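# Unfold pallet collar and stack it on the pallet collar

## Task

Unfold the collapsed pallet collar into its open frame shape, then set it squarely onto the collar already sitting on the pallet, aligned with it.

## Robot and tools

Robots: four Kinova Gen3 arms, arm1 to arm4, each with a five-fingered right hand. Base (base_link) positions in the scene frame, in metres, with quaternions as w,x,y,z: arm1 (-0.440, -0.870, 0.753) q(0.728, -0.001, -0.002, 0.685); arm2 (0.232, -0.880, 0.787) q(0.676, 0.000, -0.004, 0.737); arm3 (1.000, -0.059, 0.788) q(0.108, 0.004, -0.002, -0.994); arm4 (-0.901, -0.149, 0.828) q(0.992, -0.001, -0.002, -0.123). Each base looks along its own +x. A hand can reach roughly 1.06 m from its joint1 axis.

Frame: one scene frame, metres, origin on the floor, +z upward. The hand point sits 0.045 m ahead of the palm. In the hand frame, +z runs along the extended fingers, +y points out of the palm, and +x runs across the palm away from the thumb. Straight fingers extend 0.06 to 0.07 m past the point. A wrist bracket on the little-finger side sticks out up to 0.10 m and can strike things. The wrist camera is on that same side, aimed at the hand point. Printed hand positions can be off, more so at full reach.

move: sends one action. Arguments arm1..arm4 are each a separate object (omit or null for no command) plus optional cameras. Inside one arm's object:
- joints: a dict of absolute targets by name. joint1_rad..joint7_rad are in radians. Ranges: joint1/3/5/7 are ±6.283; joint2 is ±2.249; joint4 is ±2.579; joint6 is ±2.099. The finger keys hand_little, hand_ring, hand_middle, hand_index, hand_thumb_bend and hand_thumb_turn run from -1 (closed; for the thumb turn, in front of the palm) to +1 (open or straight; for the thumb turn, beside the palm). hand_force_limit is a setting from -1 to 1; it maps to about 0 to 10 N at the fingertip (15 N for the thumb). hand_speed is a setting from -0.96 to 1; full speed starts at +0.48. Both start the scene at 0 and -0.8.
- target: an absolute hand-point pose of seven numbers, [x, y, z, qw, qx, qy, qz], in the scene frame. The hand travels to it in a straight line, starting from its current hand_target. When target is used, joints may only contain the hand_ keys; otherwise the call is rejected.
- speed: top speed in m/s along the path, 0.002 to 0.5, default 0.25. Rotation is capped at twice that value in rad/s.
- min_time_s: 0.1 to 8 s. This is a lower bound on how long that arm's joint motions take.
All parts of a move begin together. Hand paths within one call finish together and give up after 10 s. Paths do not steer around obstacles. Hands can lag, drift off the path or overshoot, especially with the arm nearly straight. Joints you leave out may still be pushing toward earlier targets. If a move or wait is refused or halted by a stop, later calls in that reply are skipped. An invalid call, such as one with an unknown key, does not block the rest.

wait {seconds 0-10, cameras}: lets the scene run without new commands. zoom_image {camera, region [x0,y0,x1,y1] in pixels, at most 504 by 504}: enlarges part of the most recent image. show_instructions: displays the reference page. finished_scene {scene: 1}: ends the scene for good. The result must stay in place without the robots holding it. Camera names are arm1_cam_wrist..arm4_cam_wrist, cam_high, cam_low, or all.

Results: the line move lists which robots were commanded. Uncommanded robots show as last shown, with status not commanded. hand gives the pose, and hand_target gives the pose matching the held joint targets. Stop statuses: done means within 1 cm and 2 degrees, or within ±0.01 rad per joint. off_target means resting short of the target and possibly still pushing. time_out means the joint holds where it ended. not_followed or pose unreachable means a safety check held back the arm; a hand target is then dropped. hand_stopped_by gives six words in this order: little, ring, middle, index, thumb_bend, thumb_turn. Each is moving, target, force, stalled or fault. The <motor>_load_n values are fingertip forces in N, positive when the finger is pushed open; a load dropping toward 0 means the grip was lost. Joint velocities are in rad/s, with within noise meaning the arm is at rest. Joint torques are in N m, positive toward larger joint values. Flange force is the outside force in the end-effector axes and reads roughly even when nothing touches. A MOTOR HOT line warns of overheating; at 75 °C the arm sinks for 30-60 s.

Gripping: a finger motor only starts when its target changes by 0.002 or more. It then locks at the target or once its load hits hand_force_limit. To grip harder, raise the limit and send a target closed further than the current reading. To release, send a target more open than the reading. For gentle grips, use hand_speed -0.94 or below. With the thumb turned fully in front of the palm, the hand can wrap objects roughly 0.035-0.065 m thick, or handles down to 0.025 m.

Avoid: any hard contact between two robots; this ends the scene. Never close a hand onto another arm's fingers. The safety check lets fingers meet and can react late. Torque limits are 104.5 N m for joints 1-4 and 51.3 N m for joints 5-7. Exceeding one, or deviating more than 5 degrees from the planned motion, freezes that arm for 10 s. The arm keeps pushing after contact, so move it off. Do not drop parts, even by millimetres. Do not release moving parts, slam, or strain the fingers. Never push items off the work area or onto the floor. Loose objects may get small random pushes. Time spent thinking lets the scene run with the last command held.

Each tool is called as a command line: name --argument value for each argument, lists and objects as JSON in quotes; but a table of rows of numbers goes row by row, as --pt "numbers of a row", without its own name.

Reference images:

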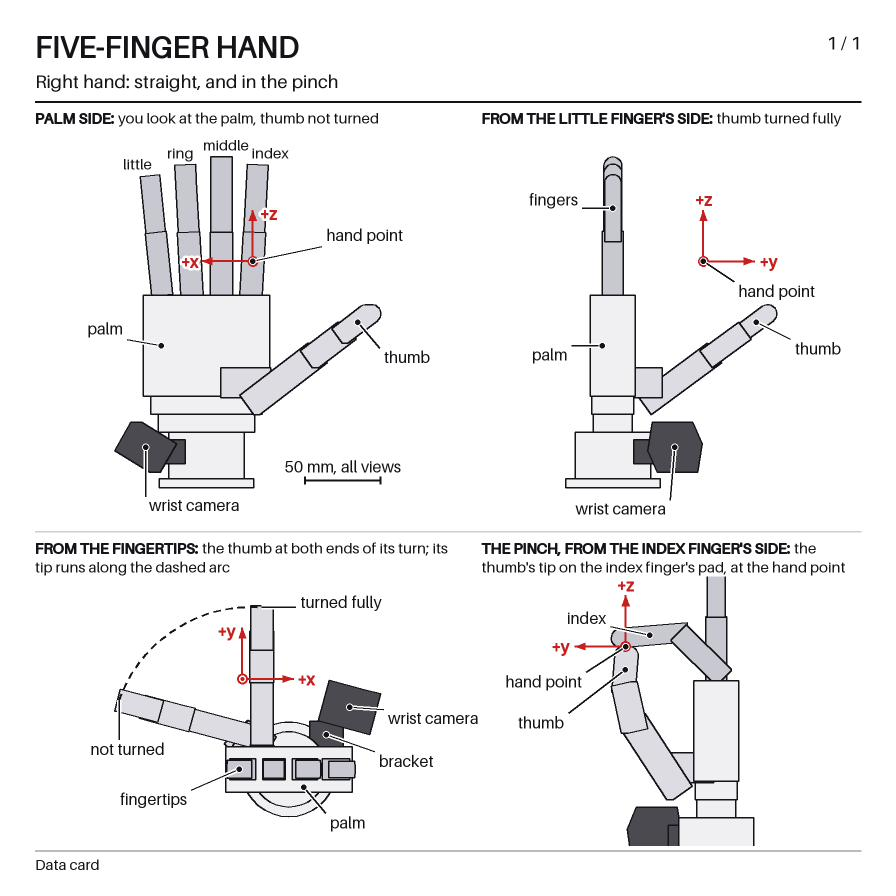

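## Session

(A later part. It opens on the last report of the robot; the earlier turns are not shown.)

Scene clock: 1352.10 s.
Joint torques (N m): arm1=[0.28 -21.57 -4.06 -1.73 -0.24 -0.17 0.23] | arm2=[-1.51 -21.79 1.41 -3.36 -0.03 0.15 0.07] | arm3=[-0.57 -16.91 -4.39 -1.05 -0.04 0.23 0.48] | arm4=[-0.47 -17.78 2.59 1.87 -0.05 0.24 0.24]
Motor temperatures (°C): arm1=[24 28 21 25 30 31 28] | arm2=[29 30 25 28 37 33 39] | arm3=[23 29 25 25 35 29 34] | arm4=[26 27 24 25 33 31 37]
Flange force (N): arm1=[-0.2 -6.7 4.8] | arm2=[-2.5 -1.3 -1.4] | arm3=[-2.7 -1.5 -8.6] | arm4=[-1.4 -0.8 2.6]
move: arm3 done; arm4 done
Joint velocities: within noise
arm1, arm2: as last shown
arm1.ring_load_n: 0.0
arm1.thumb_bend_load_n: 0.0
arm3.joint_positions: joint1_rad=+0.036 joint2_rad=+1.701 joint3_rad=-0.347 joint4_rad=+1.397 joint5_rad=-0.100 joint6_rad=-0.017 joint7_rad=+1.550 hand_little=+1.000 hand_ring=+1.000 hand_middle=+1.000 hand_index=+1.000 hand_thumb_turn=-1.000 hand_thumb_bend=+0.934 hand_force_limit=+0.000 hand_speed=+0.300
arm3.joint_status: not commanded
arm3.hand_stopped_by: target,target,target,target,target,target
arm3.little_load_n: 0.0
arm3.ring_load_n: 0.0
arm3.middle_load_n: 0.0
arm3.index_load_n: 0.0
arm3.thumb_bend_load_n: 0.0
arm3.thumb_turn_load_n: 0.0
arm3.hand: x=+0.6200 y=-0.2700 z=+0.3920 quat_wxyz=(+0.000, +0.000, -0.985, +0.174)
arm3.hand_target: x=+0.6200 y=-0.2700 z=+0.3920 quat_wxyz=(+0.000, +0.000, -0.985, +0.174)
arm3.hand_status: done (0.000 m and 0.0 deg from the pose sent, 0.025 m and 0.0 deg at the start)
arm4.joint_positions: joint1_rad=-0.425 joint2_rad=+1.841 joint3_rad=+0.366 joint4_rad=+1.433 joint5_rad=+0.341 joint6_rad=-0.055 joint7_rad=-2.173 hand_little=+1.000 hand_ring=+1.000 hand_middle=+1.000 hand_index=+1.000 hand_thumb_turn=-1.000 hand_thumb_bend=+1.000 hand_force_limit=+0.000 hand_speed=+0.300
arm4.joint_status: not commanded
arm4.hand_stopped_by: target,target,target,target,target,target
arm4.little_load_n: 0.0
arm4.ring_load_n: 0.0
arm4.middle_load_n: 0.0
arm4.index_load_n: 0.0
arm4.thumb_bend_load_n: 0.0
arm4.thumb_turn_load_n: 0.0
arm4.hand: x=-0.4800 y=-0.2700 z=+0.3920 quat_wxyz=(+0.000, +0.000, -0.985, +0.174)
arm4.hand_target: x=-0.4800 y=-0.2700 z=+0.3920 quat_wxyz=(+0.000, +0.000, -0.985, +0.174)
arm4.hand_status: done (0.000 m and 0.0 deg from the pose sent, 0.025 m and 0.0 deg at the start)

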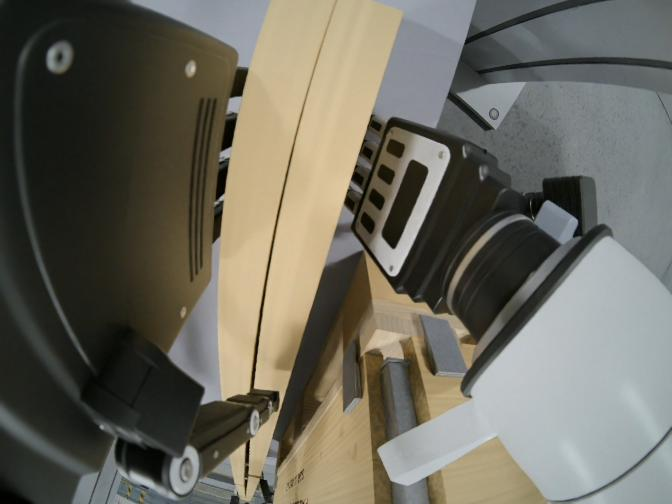

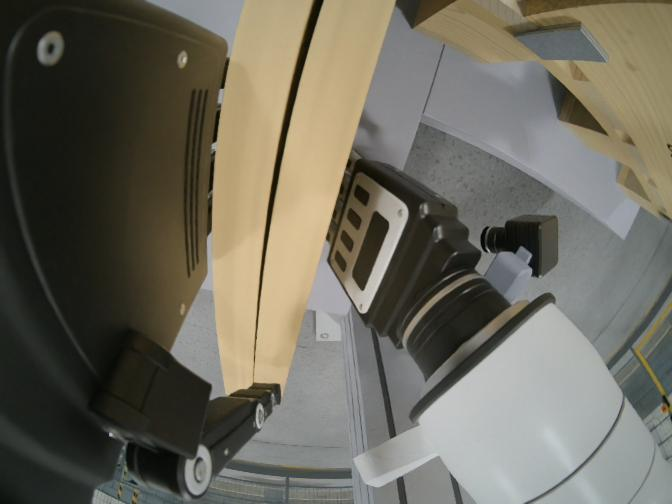

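move --arm3 '{"target": [0.62, -0.288, 0.392, 0.0, 0.0, 0.985, -0.174], "speed": 0.04}' --arm4 '{"target": [-0.48, -0.288, 0.392, 0.0, 0.0, 0.985, -0.174], "speed": 0.04}' --cameras '["arm1_cam_wrist", "arm2_cam_wrist"]'

move --arm3 '{"target": [0.62, -0.303, 0.392, 0.0, 0.0, 0.985, -0.174], "speed": 0.04}' --arm4 '{"target": [-0.48, -0.303, 0.392, 0.0, 0.0, 0.985, -0.174], "speed": 0.04}' --cameras '["arm1_cam_wrist", "arm2_cam_wrist", "cam_high"]'

Scene clock: 1358.57 s.
Joint torques (N m): arm1=[0.52 -24.85 -4.24 -7.62 1.11 1.74 0.48] | arm2=[-4.91 -26.37 -2.31 -11.46 -1.23 -4.09 0.33] | arm3=[-9.85 -17.16 -16.89 -4.92 -0.07 -0.98 0.39] | arm4=[7.59 -14.84 15.11 1.71 -0.39 2.73 0.29]
Motor temperatures (°C): arm1=[24 28 21 25 30 31 28] | arm2=[29 30 25 28 37 33 39] | arm3=[23 29 25 25 35 29 34] | arm4=[26 27 24 25 33 31 37]
Flange force (N): arm1=[-0.8 -16.3 0.1] | arm2=[1.2 -16.7 -8.5] | arm3=[-4.7 17.6 -27.5] | arm4=[2.0 17.5 -14.3]
move: arm3 done; arm4 done
Joint velocities: within noise
arm1, arm2: as last shown
arm1.middle_load_n: 0.5
arm1.index_load_n: 0.5
arm2.middle_load_n: 1.0
arm2.thumb_bend_load_n: -0.5
arm3.joint_positions: joint1_rad=-0.007 joint2_rad=+1.701 joint3_rad=-0.344 joint4_rad=+1.374 joint5_rad=-0.121 joint6_rad=-0.009 joint7_rad=+1.529 hand_little=+1.000 hand_ring=+0.999 hand_middle=+0.999 hand_index=+0.999 hand_thumb_turn=-1.000 hand_thumb_bend=+0.934 hand_force_limit=+0.000 hand_speed=+0.300
arm3.joint_status: not commanded
arm3.hand_stopped_by: target,target,target,target,target,target
arm3.little_load_n: -3.0
arm3.ring_load_n: -8.0
arm3.middle_load_n: -9.5
arm3.index_load_n: -8.5
arm3.thumb_bend_load_n: 0.0
arm3.thumb_turn_load_n: 0.0
arm3.hand: x=+0.6200 y=-0.2879 z=+0.3920 quat_wxyz=(+0.000, +0.000, -0.985, +0.174)
arm3.hand_target: x=+0.6200 y=-0.2880 z=+0.3920 quat_wxyz=(+0.000, +0.000, -0.985, +0.174)
arm3.hand_status: done (0.000 m and 0.0 deg from the pose sent, 0.018 m and 0.0 deg at the start)
arm4.joint_positions: joint1_rad=-0.382 joint2_rad=+1.842 joint3_rad=+0.373 joint4_rad=+1.422 joint5_rad=+0.361 joint6_rad=-0.061 joint7_rad=-2.155 hand_little=+0.999 hand_ring=+1.000 hand_middle=+0.999 hand_index=+1.000 hand_thumb_turn=-1.000 hand_thumb_bend=+1.000 hand_force_limit=+0.000 hand_speed=+0.300
arm4.joint_status: not commanded
arm4.hand_stopped_by: target,target,target,target,target,target
arm4.little_load_n: -10.0
arm4.ring_load_n: -0.5
arm4.middle_load_n: -6.0
arm4.index_load_n: -5.5
arm4.thumb_bend_load_n: 0.0
arm4.thumb_turn_load_n: 0.0
arm4.hand: x=-0.4800 y=-0.2880 z=+0.3920 quat_wxyz=(+0.000, +0.000, -0.985, +0.174)
arm4.hand_target: x=-0.4800 y=-0.2880 z=+0.3920 quat_wxyz=(+0.000, +0.000, -0.985, +0.174)
arm4.hand_status: done (0.000 m and 0.0 deg from the pose sent, 0.018 m and 0.0 deg at the start)

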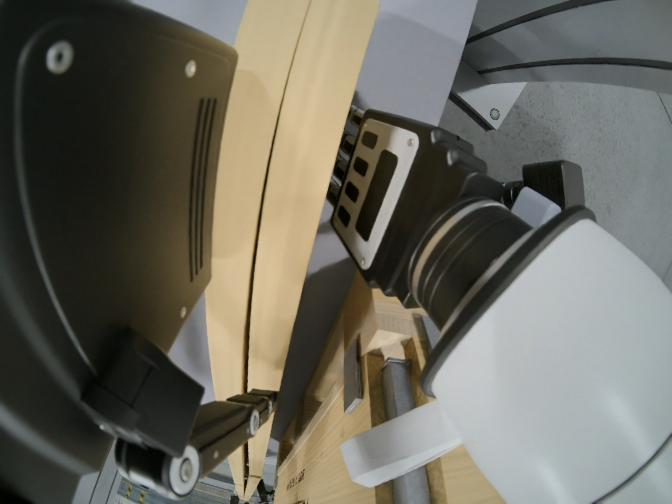

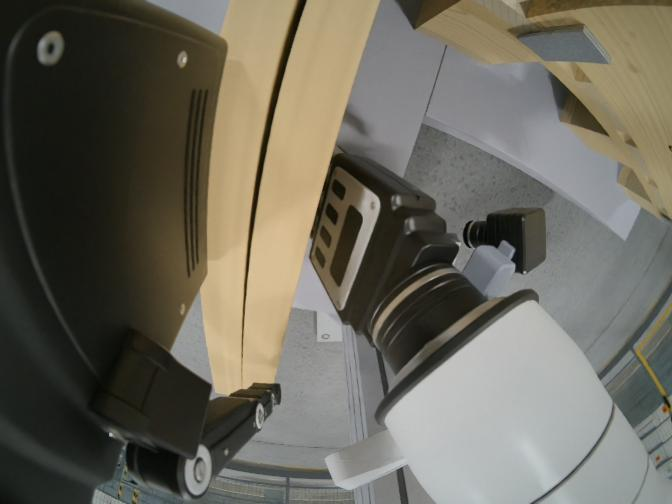

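Scene clock: 1359.53 s.
Joint torques (N m): arm1=[1.58 -29.89 -3.61 -18.68 3.21 4.95 0.29] | arm2=[-8.01 -27.63 -5.62 -16.92 -2.12 -7.08 0.64] | arm3=[-16.66 -22.5 -26.55 -7.48 0.36 -1.27 0.9] | arm4=[15.79 -16.39 28.5 2.9 -1.19 6.1 -0.15]
Motor temperatures (°C): arm1=[24 28 21 25 30 31 28] | arm2=[29 30 25 28 37 33 39] | arm3=[23 29 25 25 35 29 34] | arm4=[26 27 24 25 33 31 37]
Flange force (N): arm1=[-1.8 -33.2 -11.3] | arm2=[3.5 -28.9 -17.4] | arm3=[-5.0 33.4 -29.0] | arm4=[3.2 38.5 -18.0]
move: arm3 done; arm4 done
Joint velocities: within noise
arm1, arm2: as last shown
arm1.joint_positions: joint1_rad=-0.032 joint2_rad=+1.371 joint3_rad=-0.371 joint4_rad=+1.601 joint5_rad=-2.027 joint6_rad=-0.402 joint7_rad=-1.130 hand_little=+1.000 hand_ring=+1.000 hand_middle=+1.000 hand_index=+1.000 hand_thumb_turn=+1.000 hand_thumb_bend=+1.000 hand_force_limit=+0.300 hand_speed=+0.300
arm1.ring_load_n: 0.5
arm1.middle_load_n: 2.0
arm1.index_load_n: 0.0
arm1.hand: x=-0.4870 y=-0.3461 z=+0.5060 quat_wxyz=(+0.000, +0.000, -1.000, +0.000)
arm2.middle_load_n: 1.5
arm2.index_load_n: 1.0
arm2.thumb_bend_load_n: 0.0
arm2.thumb_turn_load_n: 0.5
arm2.hand: x=+0.5800 y=-0.3462 z=+0.5060 quat_wxyz=(+0.000, +0.000, -1.000, +0.000)
arm3.joint_positions: joint1_rad=-0.043 joint2_rad=+1.702 joint3_rad=-0.340 joint4_rad=+1.353 joint5_rad=-0.139 joint6_rad=+0.000 joint7_rad=+1.512 hand_little=+0.999 hand_ring=+0.999 hand_middle=+0.999 hand_index=+0.999 hand_thumb_turn=-1.000 hand_thumb_bend=+0.934 hand_force_limit=+0.000 hand_speed=+0.300
arm3.joint_status: not commanded
arm3.hand_stopped_by: target,target,target,target,target,target
arm3.little_load_n: -11.5
arm3.ring_load_n: -14.0
arm3.middle_load_n: -10.5
arm3.index_load_n: -9.5
arm3.thumb_bend_load_n: 0.0
arm3.thumb_turn_load_n: 0.0
arm3.hand: x=+0.6200 y=-0.3029 z=+0.3920 quat_wxyz=(+0.000, +0.000, -0.985, +0.174)
arm3.hand_target: x=+0.6200 y=-0.3030 z=+0.3920 quat_wxyz=(+0.000, +0.000, -0.985, +0.174)
arm3.hand_status: done (0.000 m and 0.0 deg from the pose sent, 0.015 m and 0.0 deg at the start)
arm4.joint_positions: joint1_rad=-0.345 joint2_rad=+1.842 joint3_rad=+0.377 joint4_rad=+1.411 joint5_rad=+0.379 joint6_rad=-0.064 joint7_rad=-2.140 hand_little=+0.999 hand_ring=+1.000 hand_middle=+0.999 hand_index=+0.999 hand_thumb_turn=-1.000 hand_thumb_bend=+1.000 hand_force_limit=+0.000 hand_speed=+0.300
arm4.joint_status: not commanded
arm4.hand_stopped_by: target,target,target,target,target,target
arm4.little_load_n: -13.5
arm4.ring_load_n: -3.0
arm4.middle_load_n: -9.0
arm4.index_load_n: -11.5
arm4.thumb_bend_load_n: 0.0
arm4.thumb_turn_load_n: 0.0
arm4.hand: x=-0.4799 y=-0.3029 z=+0.3920 quat_wxyz=(+0.000, +0.000, -0.985, +0.174)
arm4.hand_target: x=-0.4800 y=-0.3030 z=+0.3920 quat_wxyz=(+0.000, +0.000, -0.985, +0.174)
arm4.hand_status: done (0.000 m and 0.0 deg from the pose sent, 0.015 m and 0.0 deg at the start)

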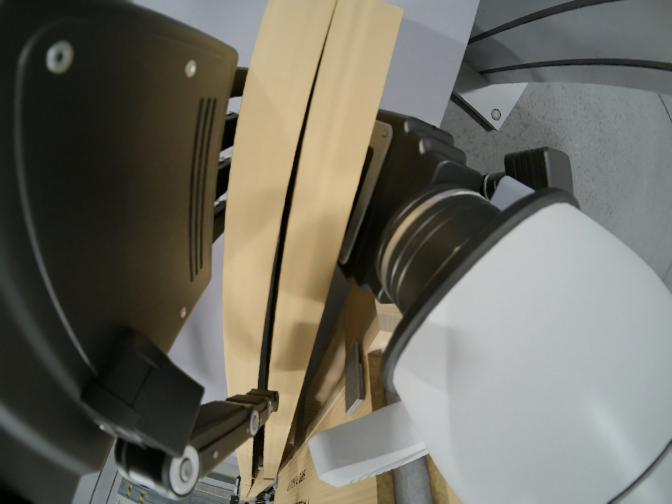

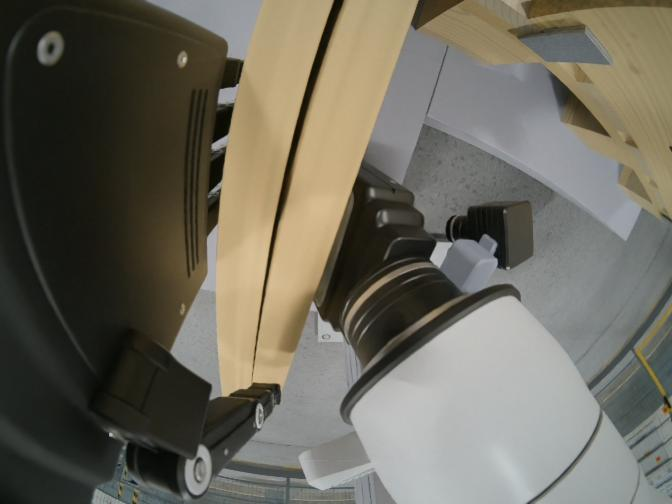

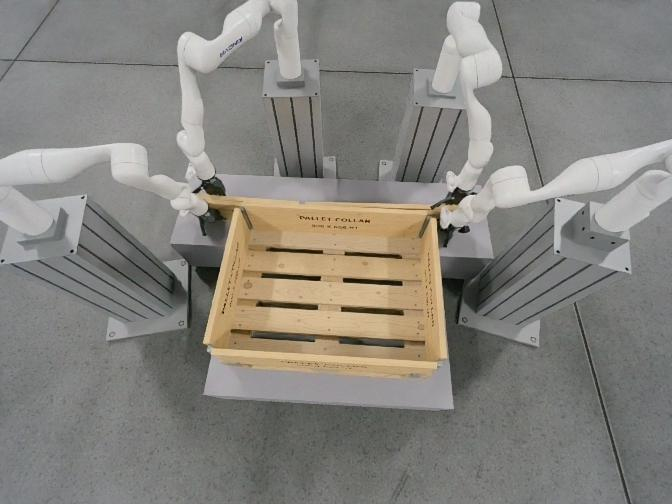

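move --arm3 '{"target": [0.62, -0.296, 0.392, 0.0, 0.0, 0.985, -0.174], "speed": 0.04}' --arm4 '{"target": [-0.48, -0.296, 0.392, 0.0, 0.0, 0.985, -0.174], "speed": 0.04}' --arm1 '{"target": [-0.487, -0.395, 0.506, 0.0, 0.0, 1.0, 0.0], "speed": 0.06}' --arm2 '{"target": [0.58, -0.395, 0.506, 0.0, 0.0, 1.0, 0.0], "speed": 0.06}' --cameras '["arm1_cam_wrist", "arm2_cam_wrist", "cam_high"]'

Scene clock: 1370.77 s.
Joint torques (N m): arm1=[0.21 -20.41 -2.44 -0.77 -0.22 -0.15 0.27] | arm2=[-1.51 -20.85 1.23 -2.26 -0.07 0.19 0.05] | arm3=[-0.58 -17.23 -4.32 -1.37 -0.06 0.21 0.45] | arm4=[-0.42 -17.92 2.7 1.69 -0.02 0.28 0.26]
Motor temperatures (°C): arm1=[24 28 21 26 30 31 28] | arm2=[29 30 25 28 37 33 39] | arm3=[24 29 26 25 35 29 34] | arm4=[26 27 24 25 33 32 37]
Flange force (N): arm1=no reading | arm2=[-3.0 -1.1 -0.9] | arm3=[-2.8 -1.4 -8.8] | arm4=[-0.9 -0.8 2.3]
move: arm1 done; arm2 done; arm3 done; arm4 done
Joint velocities: within noise
arm1.joint_positions: joint1_rad=-0.183 joint2_rad=+1.326 joint3_rad=-0.163 joint4_rad=+1.771 joint5_rad=-1.877 joint6_rad=-0.161 joint7_rad=-1.424 hand_little=+1.000 hand_ring=+1.000 hand_middle=+1.000 hand_index=+1.000 hand_thumb_turn=+1.000 hand_thumb_bend=+1.000 hand_force_limit=+0.300 hand_speed=+0.300
arm1.joint_status: not commanded
arm1.hand_stopped_by: target,target,target,target,target,target
arm1.little_load_n: 0.0
arm1.ring_load_n: 0.0
arm1.middle_load_n: 0.0
arm1.index_load_n: 0.0
arm1.thumb_bend_load_n: -0.5
arm1.thumb_turn_load_n: 0.5
arm1.hand: x=-0.4870 y=-0.3950 z=+0.5060 quat_wxyz=(+0.000, +0.000, -1.000, +0.000)
arm1.hand_target: x=-0.4870 y=-0.3950 z=+0.5060 quat_wxyz=(+0.000, +0.000, -1.000, +0.000)
arm1.hand_status: done (0.000 m and 0.0 deg from the pose sent, 0.049 m and 0.0 deg at the start)
arm2.joint_positions: joint1_rad=+0.632 joint2_rad=+1.466 joint3_rad=+0.087 joint4_rad=+1.318 joint5_rad=-0.239 joint6_rad=+0.375 joint7_rad=-2.365 hand_little=+1.000 hand_ring=+1.000 hand_middle=+1.000 hand_index=+1.000 hand_thumb_turn=+1.000 hand_thumb_bend=+1.000 hand_force_limit=+0.300 hand_speed=+0.300
arm2.joint_status: not commanded
arm2.hand_stopped_by: target,target,target,target,target,target
arm2.little_load_n: 0.0
arm2.ring_load_n: 0.0
arm2.middle_load_n: 0.0
arm2.index_load_n: 0.0
arm2.thumb_bend_load_n: 0.0
arm2.thumb_turn_load_n: 0.0
arm2.hand: x=+0.5800 y=-0.3950 z=+0.5060 quat_wxyz=(+0.000, +0.000, -1.000, +0.000)
arm2.hand_target: x=+0.5800 y=-0.3950 z=+0.5060 quat_wxyz=(+0.000, +0.000, -1.000, +0.000)
arm2.hand_status: done (0.000 m and 0.0 deg from the pose sent, 0.049 m and 0.0 deg at the start)
arm3.joint_positions: joint1_rad=-0.026 joint2_rad=+1.702 joint3_rad=-0.342 joint4_rad=+1.363 joint5_rad=-0.131 joint6_rad=-0.005 joint7_rad=+1.520 hand_little=+1.000 hand_ring=+1.000 hand_middle=+1.000 hand_index=+1.000 hand_thumb_turn=-1.000 hand_thumb_bend=+0.934 hand_force_limit=+0.000 hand_speed=+0.300
arm3.joint_status: not commanded
arm3.hand_stopped_by: target,target,target,target,target,target
arm3.little_load_n: 0.0
arm3.ring_load_n: 0.0
arm3.middle_load_n: 0.0
arm3.index_load_n: 0.0
arm3.thumb_bend_load_n: -0.5
arm3.thumb_turn_load_n: 0.0
arm3.hand: x=+0.6200 y=-0.2960 z=+0.3920 quat_wxyz=(+0.000, +0.000, -0.985, +0.174)
arm3.hand_target: x=+0.6200 y=-0.2960 z=+0.3920 quat_wxyz=(+0.000, +0.000, -0.985, +0.174)
arm3.hand_status: done (0.000 m and 0.0 deg from the pose sent, 0.007 m and 0.0 deg at the start)
arm4.joint_positions: joint1_rad=-0.363 joint2_rad=+1.842 joint3_rad=+0.375 joint4_rad=+1.417 joint5_rad=+0.371 joint6_rad=-0.063 joint7_rad=-2.147 hand_little=+1.000 hand_ring=+1.000 hand_middle=+1.000 hand_index=+1.000 hand_thumb_turn=-1.000 hand_thumb_bend=+1.000 hand_force_limit=+0.000 hand_speed=+0.300
arm4.joint_status: not commanded
arm4.hand_stopped_by: target,target,target,target,target,target
arm4.little_load_n: 0.0
arm4.ring_load_n: 0.0
arm4.middle_load_n: -0.5
arm4.index_load_n: -0.5
arm4.thumb_bend_load_n: 0.0
arm4.thumb_turn_load_n: 0.0
arm4.hand: x=-0.4800 y=-0.2960 z=+0.3920 quat_wxyz=(+0.000, +0.000, -0.985, +0.174)
arm4.hand_target: x=-0.4800 y=-0.2960 z=+0.3920 quat_wxyz=(+0.000, +0.000, -0.985, +0.174)
arm4.hand_status: done (0.000 m and 0.0 deg from the pose sent, 0.007 m and 0.0 deg at the start)

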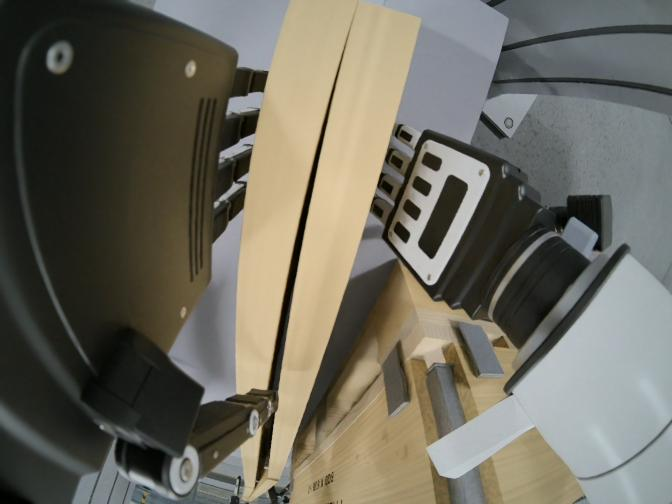

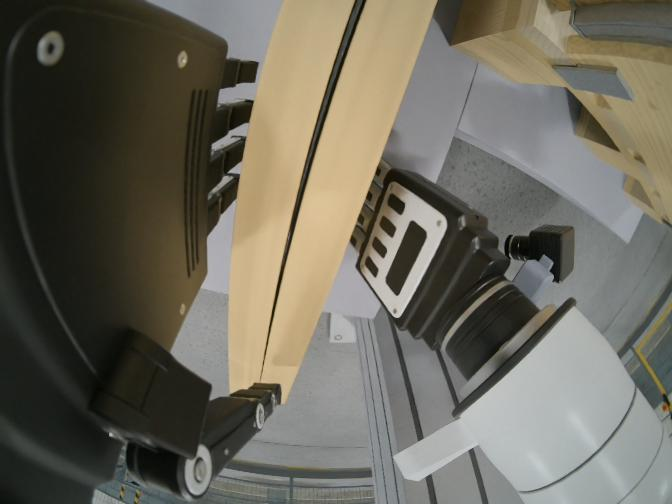

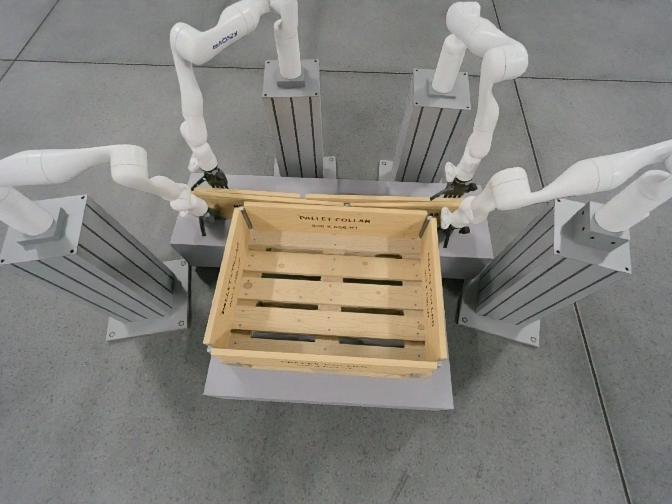

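zoom_image --camera "cam_high" --region '[180, 160, 500, 260]'

Scaled by 1.575.

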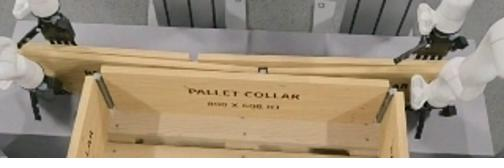

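zoom_image --camera "cam_high" --region '[190, 170, 330, 240]'

zoom_image --camera "cam_high" --region '[320, 170, 480, 250]'

Scaled by 3.600.

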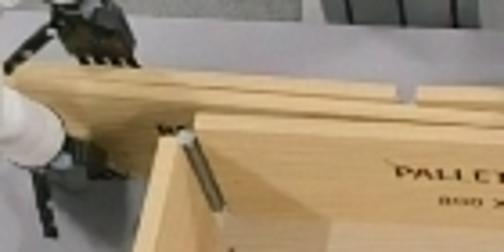

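Scaled by 3.150.

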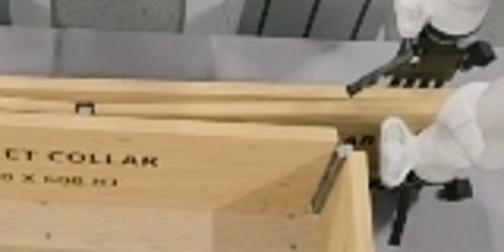

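move --arm2 '{"target": [0.56, -0.42, 0.66, 0.0, 0.0, 1.0, 0.0], "speed": 0.2, "joints": {"hand_thumb_turn": 1, "hand_speed": 0.3}}' --arm1 '{"target": [-0.487, -0.405, 0.506, 0.0, 0.0, 1.0, 0.0], "speed": 0.06}'

move --arm2 '{"target": [0.03, -0.471, 0.66, 0.0, 1.0, 0.0, 0.0], "speed": 0.25}' --cameras '["arm2_cam_wrist", "cam_high"]'

Scene clock: 1393.53 s.
Joint torques (N m): arm1=[0.34 -20.17 -1.73 -0.44 -0.21 -0.12 0.25] | arm2=[-1.44 -19.1 1.17 -2.8 0.01 0.18 0.14] | arm3=[-0.55 -17.23 -4.35 -1.36 -0.06 0.19 0.49] | arm4=[-0.39 -17.9 2.65 1.76 -0.05 0.25 0.21]
Motor temperatures (°C): arm1=[24 28 21 25 30 31 28] | arm2=[29 30 25 28 37 33 39] | arm3=[24 29 26 25 35 29 34] | arm4=[26 27 24 25 33 31 37]
Flange force (N): arm1=no reading | arm2=[-2.5 -1.6 -1.2] | arm3=[-2.7 -1.5 -8.7] | arm4=[-1.2 -0.8 2.5]
move: arm1 done; arm2 done
Joint velocities: within noise
arm1.joint_positions: joint1_rad=-0.257 joint2_rad=+1.320 joint3_rad=-0.069 joint4_rad=+1.806 joint5_rad=-1.844 joint6_rad=-0.065 joint7_rad=-1.510 hand_little=+1.000 hand_ring=+1.000 hand_middle=+1.000 hand_index=+1.000 hand_thumb_turn=+1.000 hand_thumb_bend=+1.000 hand_force_limit=+0.300 hand_speed=+0.300
arm1.joint_status: not commanded
arm1.hand_stopped_by: target,target,target,target,target,target
arm1.little_load_n: 0.0
arm1.ring_load_n: 0.0
arm1.middle_load_n: 0.0
arm1.index_load_n: 0.0
arm1.thumb_bend_load_n: 0.0
arm1.thumb_turn_load_n: 0.0
arm1.hand: x=-0.4870 y=-0.4050 z=+0.5060 quat_wxyz=(+0.000, +0.000, -1.000, +0.000)
arm1.hand_target: x=-0.4870 y=-0.4050 z=+0.5060 quat_wxyz=(+0.000, +0.000, -1.000, +0.000)
arm1.hand_status: done (0.000 m and 0.0 deg from the pose sent, 0.010 m and 0.0 deg at the start)
arm2.joint_positions: joint1_rad=+0.611 joint2_rad=+1.096 joint3_rad=+0.104 joint4_rad=+1.641 joint5_rad=-0.227 joint6_rad=+0.424 joint7_rad=-2.362 hand_little=+1.000 hand_ring=+1.000 hand_middle=+1.000 hand_index=+1.000 hand_thumb_turn=+1.000 hand_thumb_bend=+1.000 hand_force_limit=+0.300 hand_speed=+0.300
arm2.joint_status: all done
arm2.hand_stopped_by: target,target,target,target,target,target
arm2.little_load_n: 0.0
arm2.ring_load_n: 0.0
arm2.middle_load_n: 0.0
arm2.index_load_n: 0.5
arm2.thumb_bend_load_n: 0.0
arm2.thumb_turn_load_n: 0.0
arm2.hand: x=+0.5600 y=-0.4200 z=+0.6600 quat_wxyz=(+0.000, +0.000, -1.000, +0.000)
arm2.hand_target: x=+0.5600 y=-0.4200 z=+0.6600 quat_wxyz=(+0.000, +0.000, -1.000, +0.000)
arm2.hand_status: done (0.000 m and 0.0 deg from the pose sent, 0.157 m and 0.0 deg at the start)
arm3, arm4: as last shown
arm3.thumb_bend_load_n: 0.0
arm4.middle_load_n: 0.0
arm4.index_load_n: 0.0
pictures: none

Scene clock: 1400.40 s.
Joint torques (N m): arm1=[0.3 -20.16 -1.67 -0.5 -0.23 -0.18 0.21] | arm2=[-1.35 -19.05 -2.69 -2.45 -0.1 0.24 0.09] | arm3=[-0.56 -17.22 -4.34 -1.35 -0.05 0.19 0.47] | arm4=[-0.43 -17.85 2.69 1.78 -0.04 0.26 0.21]
Motor temperatures (°C): arm1=[24 28 21 25 30 31 28] | arm2=[29 30 25 28 37 33 39] | arm3=[24 29 26 25 35 29 34] | arm4=[26 27 24 25 33 31 37]
Flange force (N): arm1=no reading | arm2=[2.5 -1.8 -2.0] | arm3=[-2.6 -1.4 -8.7] | arm4=[-1.3 -0.9 2.5]
move: arm2 done
Joint velocities: within noise
arm1.joint_positions: joint1_rad=-0.257 joint2_rad=+1.320 joint3_rad=-0.069 joint4_rad=+1.806 joint5_rad=-1.844 joint6_rad=-0.065 joint7_rad=-1.510 hand_little=+1.000 hand_ring=+1.000 hand_middle=+1.000 hand_index=+1.000 hand_thumb_turn=+1.000 hand_thumb_bend=+1.000 hand_force_limit=+0.300 hand_speed=+0.300
arm1.joint_status: not commanded
arm1.hand_stopped_by: target,target,target,target,target,target
arm1.little_load_n: 0.0
arm1.ring_load_n: 0.0
arm1.middle_load_n: 0.0
arm1.index_load_n: 0.0
arm1.thumb_bend_load_n: 0.0
arm1.thumb_turn_load_n: 0.0
arm1.hand: x=-0.4870 y=-0.4050 z=+0.5060 quat_wxyz=(+0.000, +0.000, -1.000, +0.000)
arm1.hand_target: x=-0.4870 y=-0.4050 z=+0.5060 quat_wxyz=(+0.000, +0.000, -1.000, +0.000)
arm1.hand_status: not commanded
arm2.joint_positions: joint1_rad=-0.043 joint2_rad=+1.133 joint3_rad=-0.432 joint4_rad=+1.626 joint5_rad=+0.774 joint6_rad=+0.564 joint7_rad=-1.015 hand_little=+1.000 hand_ring=+1.000 hand_middle=+1.000 hand_index=+1.000 hand_thumb_turn=+1.000 hand_thumb_bend=+1.000 hand_force_limit=+0.300 hand_speed=+0.300
arm2.joint_status: not commanded
arm2.hand_stopped_by: target,target,target,target,target,target
arm2.little_load_n: 0.0
arm2.ring_load_n: 0.0
arm2.middle_load_n: 0.0
arm2.index_load_n: 0.0
arm2.thumb_bend_load_n: 0.0
arm2.thumb_turn_load_n: 0.0
arm2.hand: x=+0.0300 y=-0.4710 z=+0.6600 quat_wxyz=(+0.000, +1.000, +0.000, +0.000)
arm2.hand_target: x=+0.0300 y=-0.4710 z=+0.6600 quat_wxyz=(+0.000, +1.000, +0.000, +0.000)
arm2.hand_status: done (0.000 m and 0.0 deg from the pose sent, 0.532 m and 180.0 deg at the start)
arm3, arm4: as last shown

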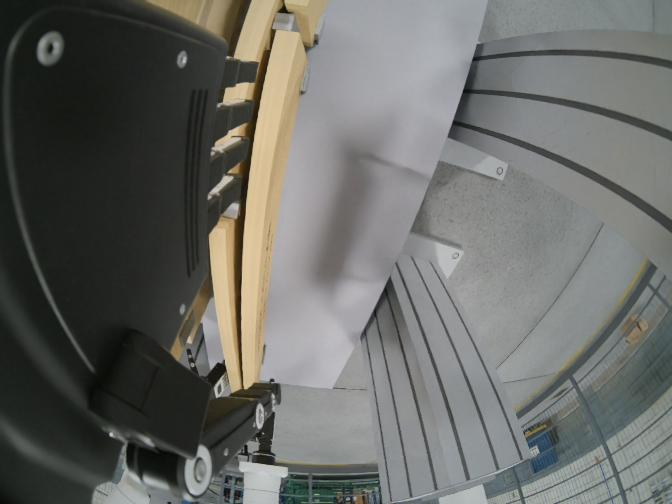

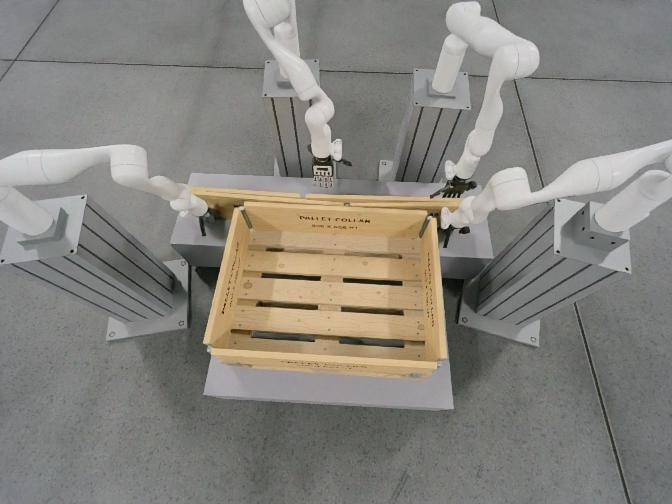

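zoom_image --camera "arm2_cam_wrist" --region '[180, 0, 340, 160]'

zoom_image --camera "arm2_cam_wrist" --region '[180, 150, 340, 400]'

zoom_image --camera "cam_high" --region '[270, 140, 390, 240]'

Scaled by 3.150 from the camera's image (finer frame: 960x720).

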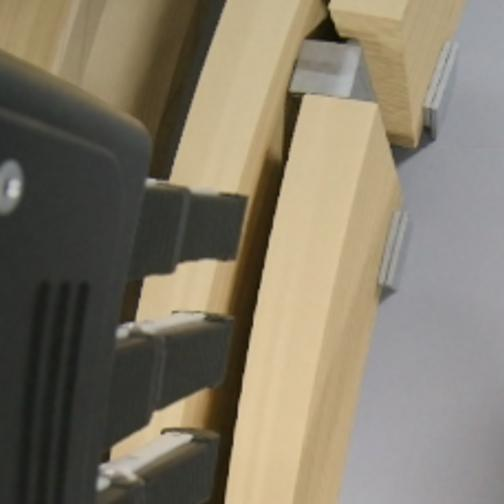

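Scaled by 2.016 from the camera's image (finer frame: 960x720).

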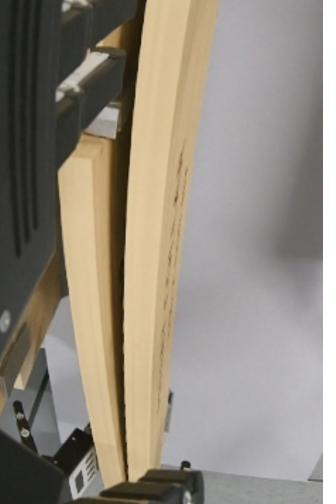

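Scaled by 4.200.

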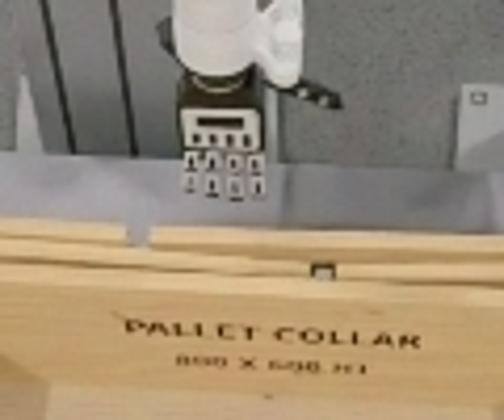

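move --arm2 '{"target": [0.03, -0.471, 0.603, 0.0, 1.0, 0.0, 0.0], "speed": 0.1}' --cameras '["arm2_cam_wrist", "cam_high"]'

zoom_image --camera "arm2_cam_wrist" --region '[190, 20, 350, 240]'

zoom_image --camera "cam_high" --region '[280, 150, 360, 230]'

Scene clock: 1424.10 s.
Joint torques (N m): arm1=[0.26 -20.15 -1.65 -0.5 -0.21 -0.17 0.25] | arm2=[-1.29 -19.44 -2.52 -1.96 -0.07 0.17 0.12] | arm3=[-0.6 -17.24 -4.33 -1.38 -0.05 0.19 0.46] | arm4=[-0.44 -17.9 2.66 1.74 -0.07 0.23 0.2]
Motor temperatures (°C): arm1=[24 29 21 25 30 31 28] | arm2=[29 29 25 28 37 33 39] | arm3=[24 29 26 24 35 29 34] | arm4=[26 27 24 25 33 31 37]
Flange force (N): arm1=no reading | arm2=[2.3 -1.9 -1.9] | arm3=[-2.7 -1.3 -8.8] | arm4=[-1.2 -0.9 2.5]
move: arm2 done
Joint velocities: within noise
arm1.joint_positions: joint1_rad=-0.257 joint2_rad=+1.320 joint3_rad=-0.069 joint4_rad=+1.806 joint5_rad=-1.844 joint6_rad=-0.065 joint7_rad=-1.510 hand_little=+1.000 hand_ring=+1.000 hand_middle=+1.000 hand_index=+1.000 hand_thumb_turn=+1.000 hand_thumb_bend=+1.000 hand_force_limit=+0.300 hand_speed=+0.300
arm1.joint_status: not commanded
arm1.hand_stopped_by: target,target,target,target,target,target
arm1.little_load_n: 0.0
arm1.ring_load_n: 0.0
arm1.middle_load_n: 0.0
arm1.index_load_n: 0.0
arm1.thumb_bend_load_n: 0.0
arm1.thumb_turn_load_n: 0.0
arm1.hand: x=-0.4870 y=-0.4050 z=+0.5060 quat_wxyz=(+0.000, +0.000, -1.000, +0.000)
arm1.hand_target: x=-0.4870 y=-0.4050 z=+0.5060 quat_wxyz=(+0.000, +0.000, -1.000, +0.000)
arm1.hand_status: not commanded
arm2.joint_positions: joint1_rad=-0.078 joint2_rad=+1.248 joint3_rad=-0.373 joint4_rad=+1.576 joint5_rad=+0.821 joint6_rad=+0.484 joint7_rad=-1.050 hand_little=+1.000 hand_ring=+1.000 hand_middle=+1.000 hand_index=+1.000 hand_thumb_turn=+1.000 hand_thumb_bend=+1.000 hand_force_limit=+0.300 hand_speed=+0.300
arm2.joint_status: not commanded
arm2.hand_stopped_by: target,target,target,target,target,target
arm2.little_load_n: 0.0
arm2.ring_load_n: 0.0
arm2.middle_load_n: 0.0
arm2.index_load_n: 0.0
arm2.thumb_bend_load_n: 0.0
arm2.thumb_turn_load_n: 0.0
arm2.hand: x=+0.0300 y=-0.4710 z=+0.6030 quat_wxyz=(+0.000, +1.000, +0.000, +0.000)
arm2.hand_target: x=+0.0300 y=-0.4710 z=+0.6030 quat_wxyz=(+0.000, +1.000, +0.000, +0.000)
arm2.hand_status: done (0.000 m and 0.0 deg from the pose sent, 0.057 m and 0.0 deg at the start)
arm3, arm4: as last shown

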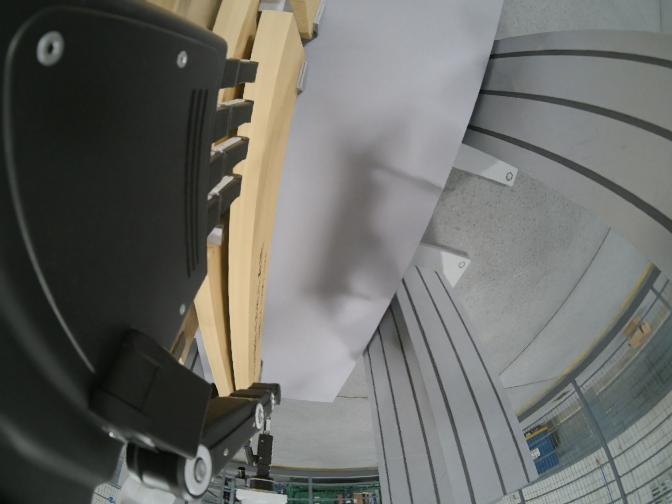

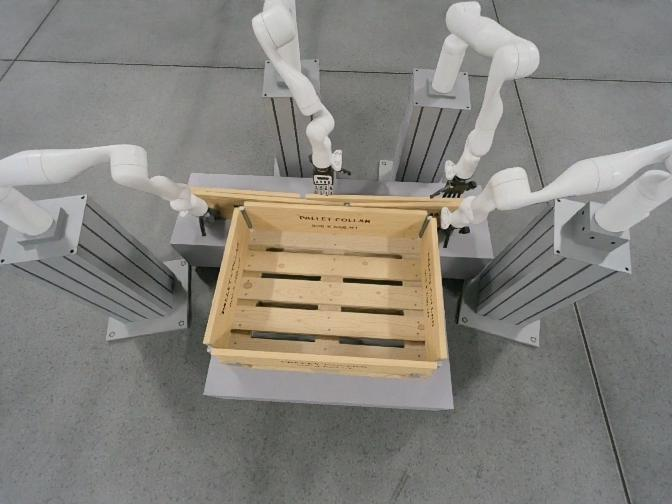

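Scaled by 2.291 from the camera's image (finer frame: 960x720).

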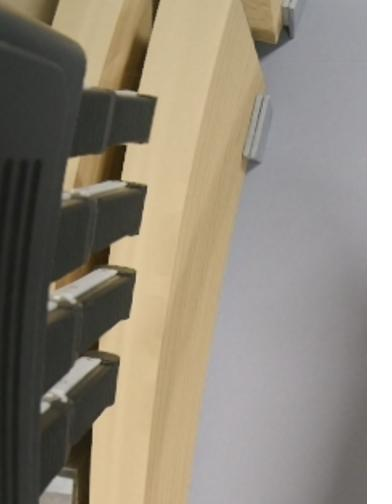

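Scaled by 6.300.

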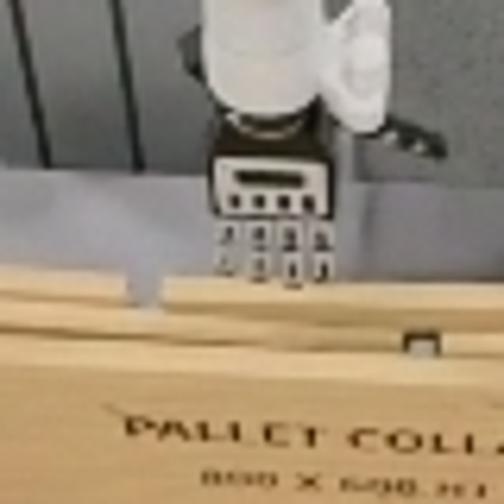

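move --arm2 '{"target": [0.03, -0.463, 0.603, 0.0, 1.0, 0.0, 0.0], "speed": 0.1}'

move --arm2 '{"target": [0.03, -0.463, 0.583, 0.0, 1.0, 0.0, 0.0], "speed": 0.04}' --cameras '["arm2_cam_wrist", "cam_high"]'

zoom_image --camera "arm2_cam_wrist" --region '[190, 20, 350, 240]'

Scene clock: 1444.10 s.
Joint torques (N m): arm1=[0.25 -20.21 -1.81 -0.51 -0.23 -0.13 0.25] | arm2=[-1.35 -19.6 -2.58 -2.03 -0.11 0.19 0.11] | arm3=[-0.57 -17.21 -4.33 -1.35 -0.05 0.21 0.47] | arm4=[-0.45 -17.88 2.62 1.75 -0.02 0.25 0.2]
Motor temperatures (°C): arm1=[24 29 21 25 30 31 28] | arm2=[29 29 25 28 37 33 39] | arm3=[23 29 26 24 35 29 34] | arm4=[26 27 24 25 33 31 37]
Flange force (N): arm1=no reading | arm2=[2.4 -2.1 -1.9] | arm3=[-2.7 -1.4 -8.7] | arm4=[-1.1 -0.9 2.5]
move: arm2 done
Joint velocities: within noise
arm1.joint_positions: joint1_rad=-0.257 joint2_rad=+1.320 joint3_rad=-0.069 joint4_rad=+1.806 joint5_rad=-1.844 joint6_rad=-0.065 joint7_rad=-1.510 hand_little=+1.000 hand_ring=+1.000 hand_middle=+1.000 hand_index=+1.000 hand_thumb_turn=+1.000 hand_thumb_bend=+1.000 hand_force_limit=+0.300 hand_speed=+0.300
arm1.joint_status: not commanded
arm1.hand_stopped_by: target,target,target,target,target,target
arm1.little_load_n: 0.0
arm1.ring_load_n: 0.0
arm1.middle_load_n: 0.0
arm1.index_load_n: 0.0
arm1.thumb_bend_load_n: 0.0
arm1.thumb_turn_load_n: 0.0
arm1.hand: x=-0.4870 y=-0.4050 z=+0.5060 quat_wxyz=(+0.000, +0.000, -1.000, +0.000)
arm1.hand_target: x=-0.4870 y=-0.4050 z=+0.5060 quat_wxyz=(+0.000, +0.000, -1.000, +0.000)
arm1.hand_status: not commanded
arm2.joint_positions: joint1_rad=-0.068 joint2_rad=+1.257 joint3_rad=-0.387 joint4_rad=+1.547 joint5_rad=+0.813 joint6_rad=+0.508 joint7_rad=-1.027 hand_little=+1.000 hand_ring=+1.000 hand_middle=+1.000 hand_index=+1.000 hand_thumb_turn=+1.000 hand_thumb_bend=+1.000 hand_force_limit=+0.300 hand_speed=+0.300
arm2.joint_status: not commanded
arm2.hand_stopped_by: target,target,target,target,target,target
arm2.little_load_n: 0.0
arm2.ring_load_n: 0.0
arm2.middle_load_n: 0.0
arm2.index_load_n: 0.0
arm2.thumb_bend_load_n: 0.0
arm2.thumb_turn_load_n: 0.0
arm2.hand: x=+0.0300 y=-0.4630 z=+0.6030 quat_wxyz=(+0.000, +1.000, +0.000, +0.000)
arm2.hand_target: x=+0.0300 y=-0.4630 z=+0.6030 quat_wxyz=(+0.000, +1.000, +0.000, +0.000)
arm2.hand_status: done (0.000 m and 0.0 deg from the pose sent, 0.008 m and 0.0 deg at the start)
arm3, arm4: as last shown
arm3.little_load_n: -0.5
arm4.middle_load_n: -0.5
pictures: none

Scene clock: 1445.10 s.
Joint torques (N m): arm1=[0.22 -20.2 -1.8 -0.42 -0.22 -0.14 0.2] | arm2=[-7.76 24.73 -1.58 12.93 -2.29 0.1 0.16] | arm3=[-0.57 -17.21 -4.33 -1.38 -0.03 0.16 0.47] | arm4=[-0.47 -17.92 2.68 1.75 -0.06 0.24 0.22]
Motor temperatures (°C): arm1=[24 29 21 25 30 31 28] | arm2=[29 29 25 28 37 33 39] | arm3=[23 29 26 24 35 29 34] | arm4=[26 27 24 25 33 31 37]
Flange force (N): arm1=no reading | arm2=[9.8 -16.8 -78.9] | arm3=[-2.6 -1.5 -8.8] | arm4=[-1.3 -0.9 2.6]
move: arm2 done
Joint velocities: within noise
arm1.joint_positions: joint1_rad=-0.257 joint2_rad=+1.320 joint3_rad=-0.069 joint4_rad=+1.806 joint5_rad=-1.844 joint6_rad=-0.065 joint7_rad=-1.510 hand_little=+1.000 hand_ring=+1.000 hand_middle=+1.000 hand_index=+1.000 hand_thumb_turn=+1.000 hand_thumb_bend=+1.000 hand_force_limit=+0.300 hand_speed=+0.300
arm1.joint_status: not commanded
arm1.hand_stopped_by: target,target,target,target,target,target
arm1.little_load_n: 0.0
arm1.ring_load_n: 0.0
arm1.middle_load_n: 0.0
arm1.index_load_n: 0.0
arm1.thumb_bend_load_n: 0.0
arm1.thumb_turn_load_n: 0.0
arm1.hand: x=-0.4870 y=-0.4050 z=+0.5060 quat_wxyz=(+0.000, +0.000, -1.000, +0.000)
arm1.hand_target: x=-0.4870 y=-0.4050 z=+0.5060 quat_wxyz=(+0.000, +0.000, -1.000, +0.000)
arm1.hand_status: not commanded
arm2.joint_positions: joint1_rad=-0.078 joint2_rad=+1.298 joint3_rad=-0.370 joint4_rad=+1.524 joint5_rad=+0.826 joint6_rad=+0.485 joint7_rad=-1.036 hand_little=+1.000 hand_ring=+1.000 hand_middle=+1.000 hand_index=+1.000 hand_thumb_turn=+1.000 hand_thumb_bend=+1.000 hand_force_limit=+0.300 hand_speed=+0.300
arm2.joint_status: not commanded
arm2.hand_stopped_by: target,target,target,target,target,target
arm2.little_load_n: 0.0
arm2.ring_load_n: 0.0
arm2.middle_load_n: 1.0
arm2.index_load_n: 0.0
arm2.thumb_bend_load_n: -0.5
arm2.thumb_turn_load_n: 0.0
arm2.hand: x=+0.0299 y=-0.4628 z=+0.5831 quat_wxyz=(+0.000, +1.000, +0.000, +0.000)
arm2.hand_target: x=+0.0300 y=-0.4630 z=+0.5830 quat_wxyz=(+0.000, +1.000, +0.000, +0.000)
arm2.hand_status: done (0.000 m and 0.0 deg from the pose sent, 0.020 m and 0.0 deg at the start)
arm3, arm4: as last shown
arm3.little_load_n: 0.0
arm4.middle_load_n: 0.0

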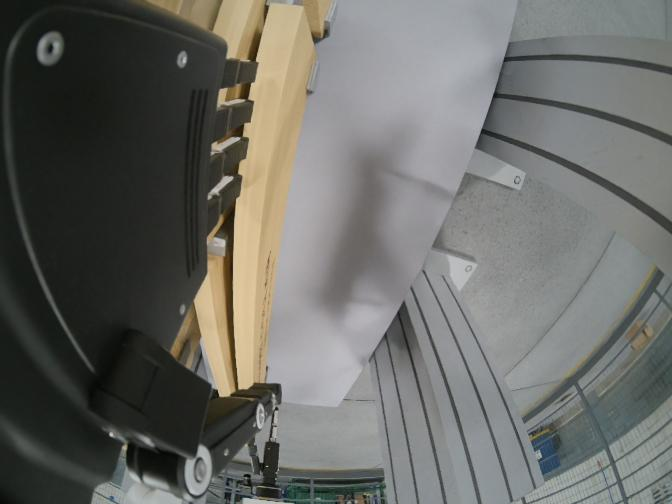

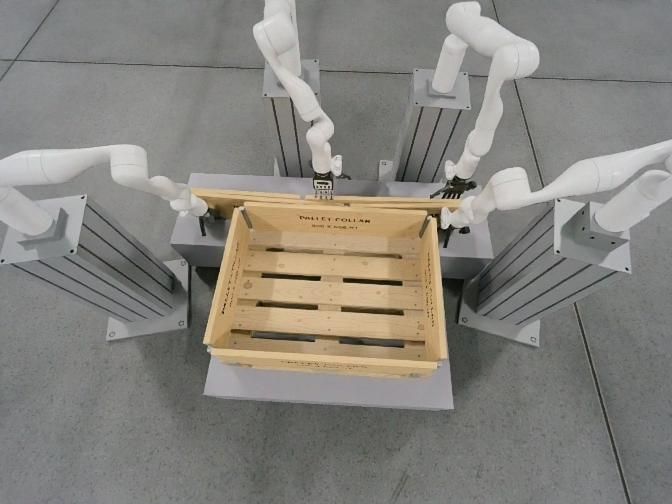

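Scaled by 2.291 from the camera's image (finer frame: 960x720).

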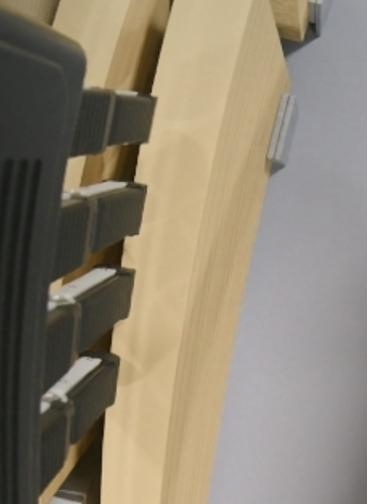

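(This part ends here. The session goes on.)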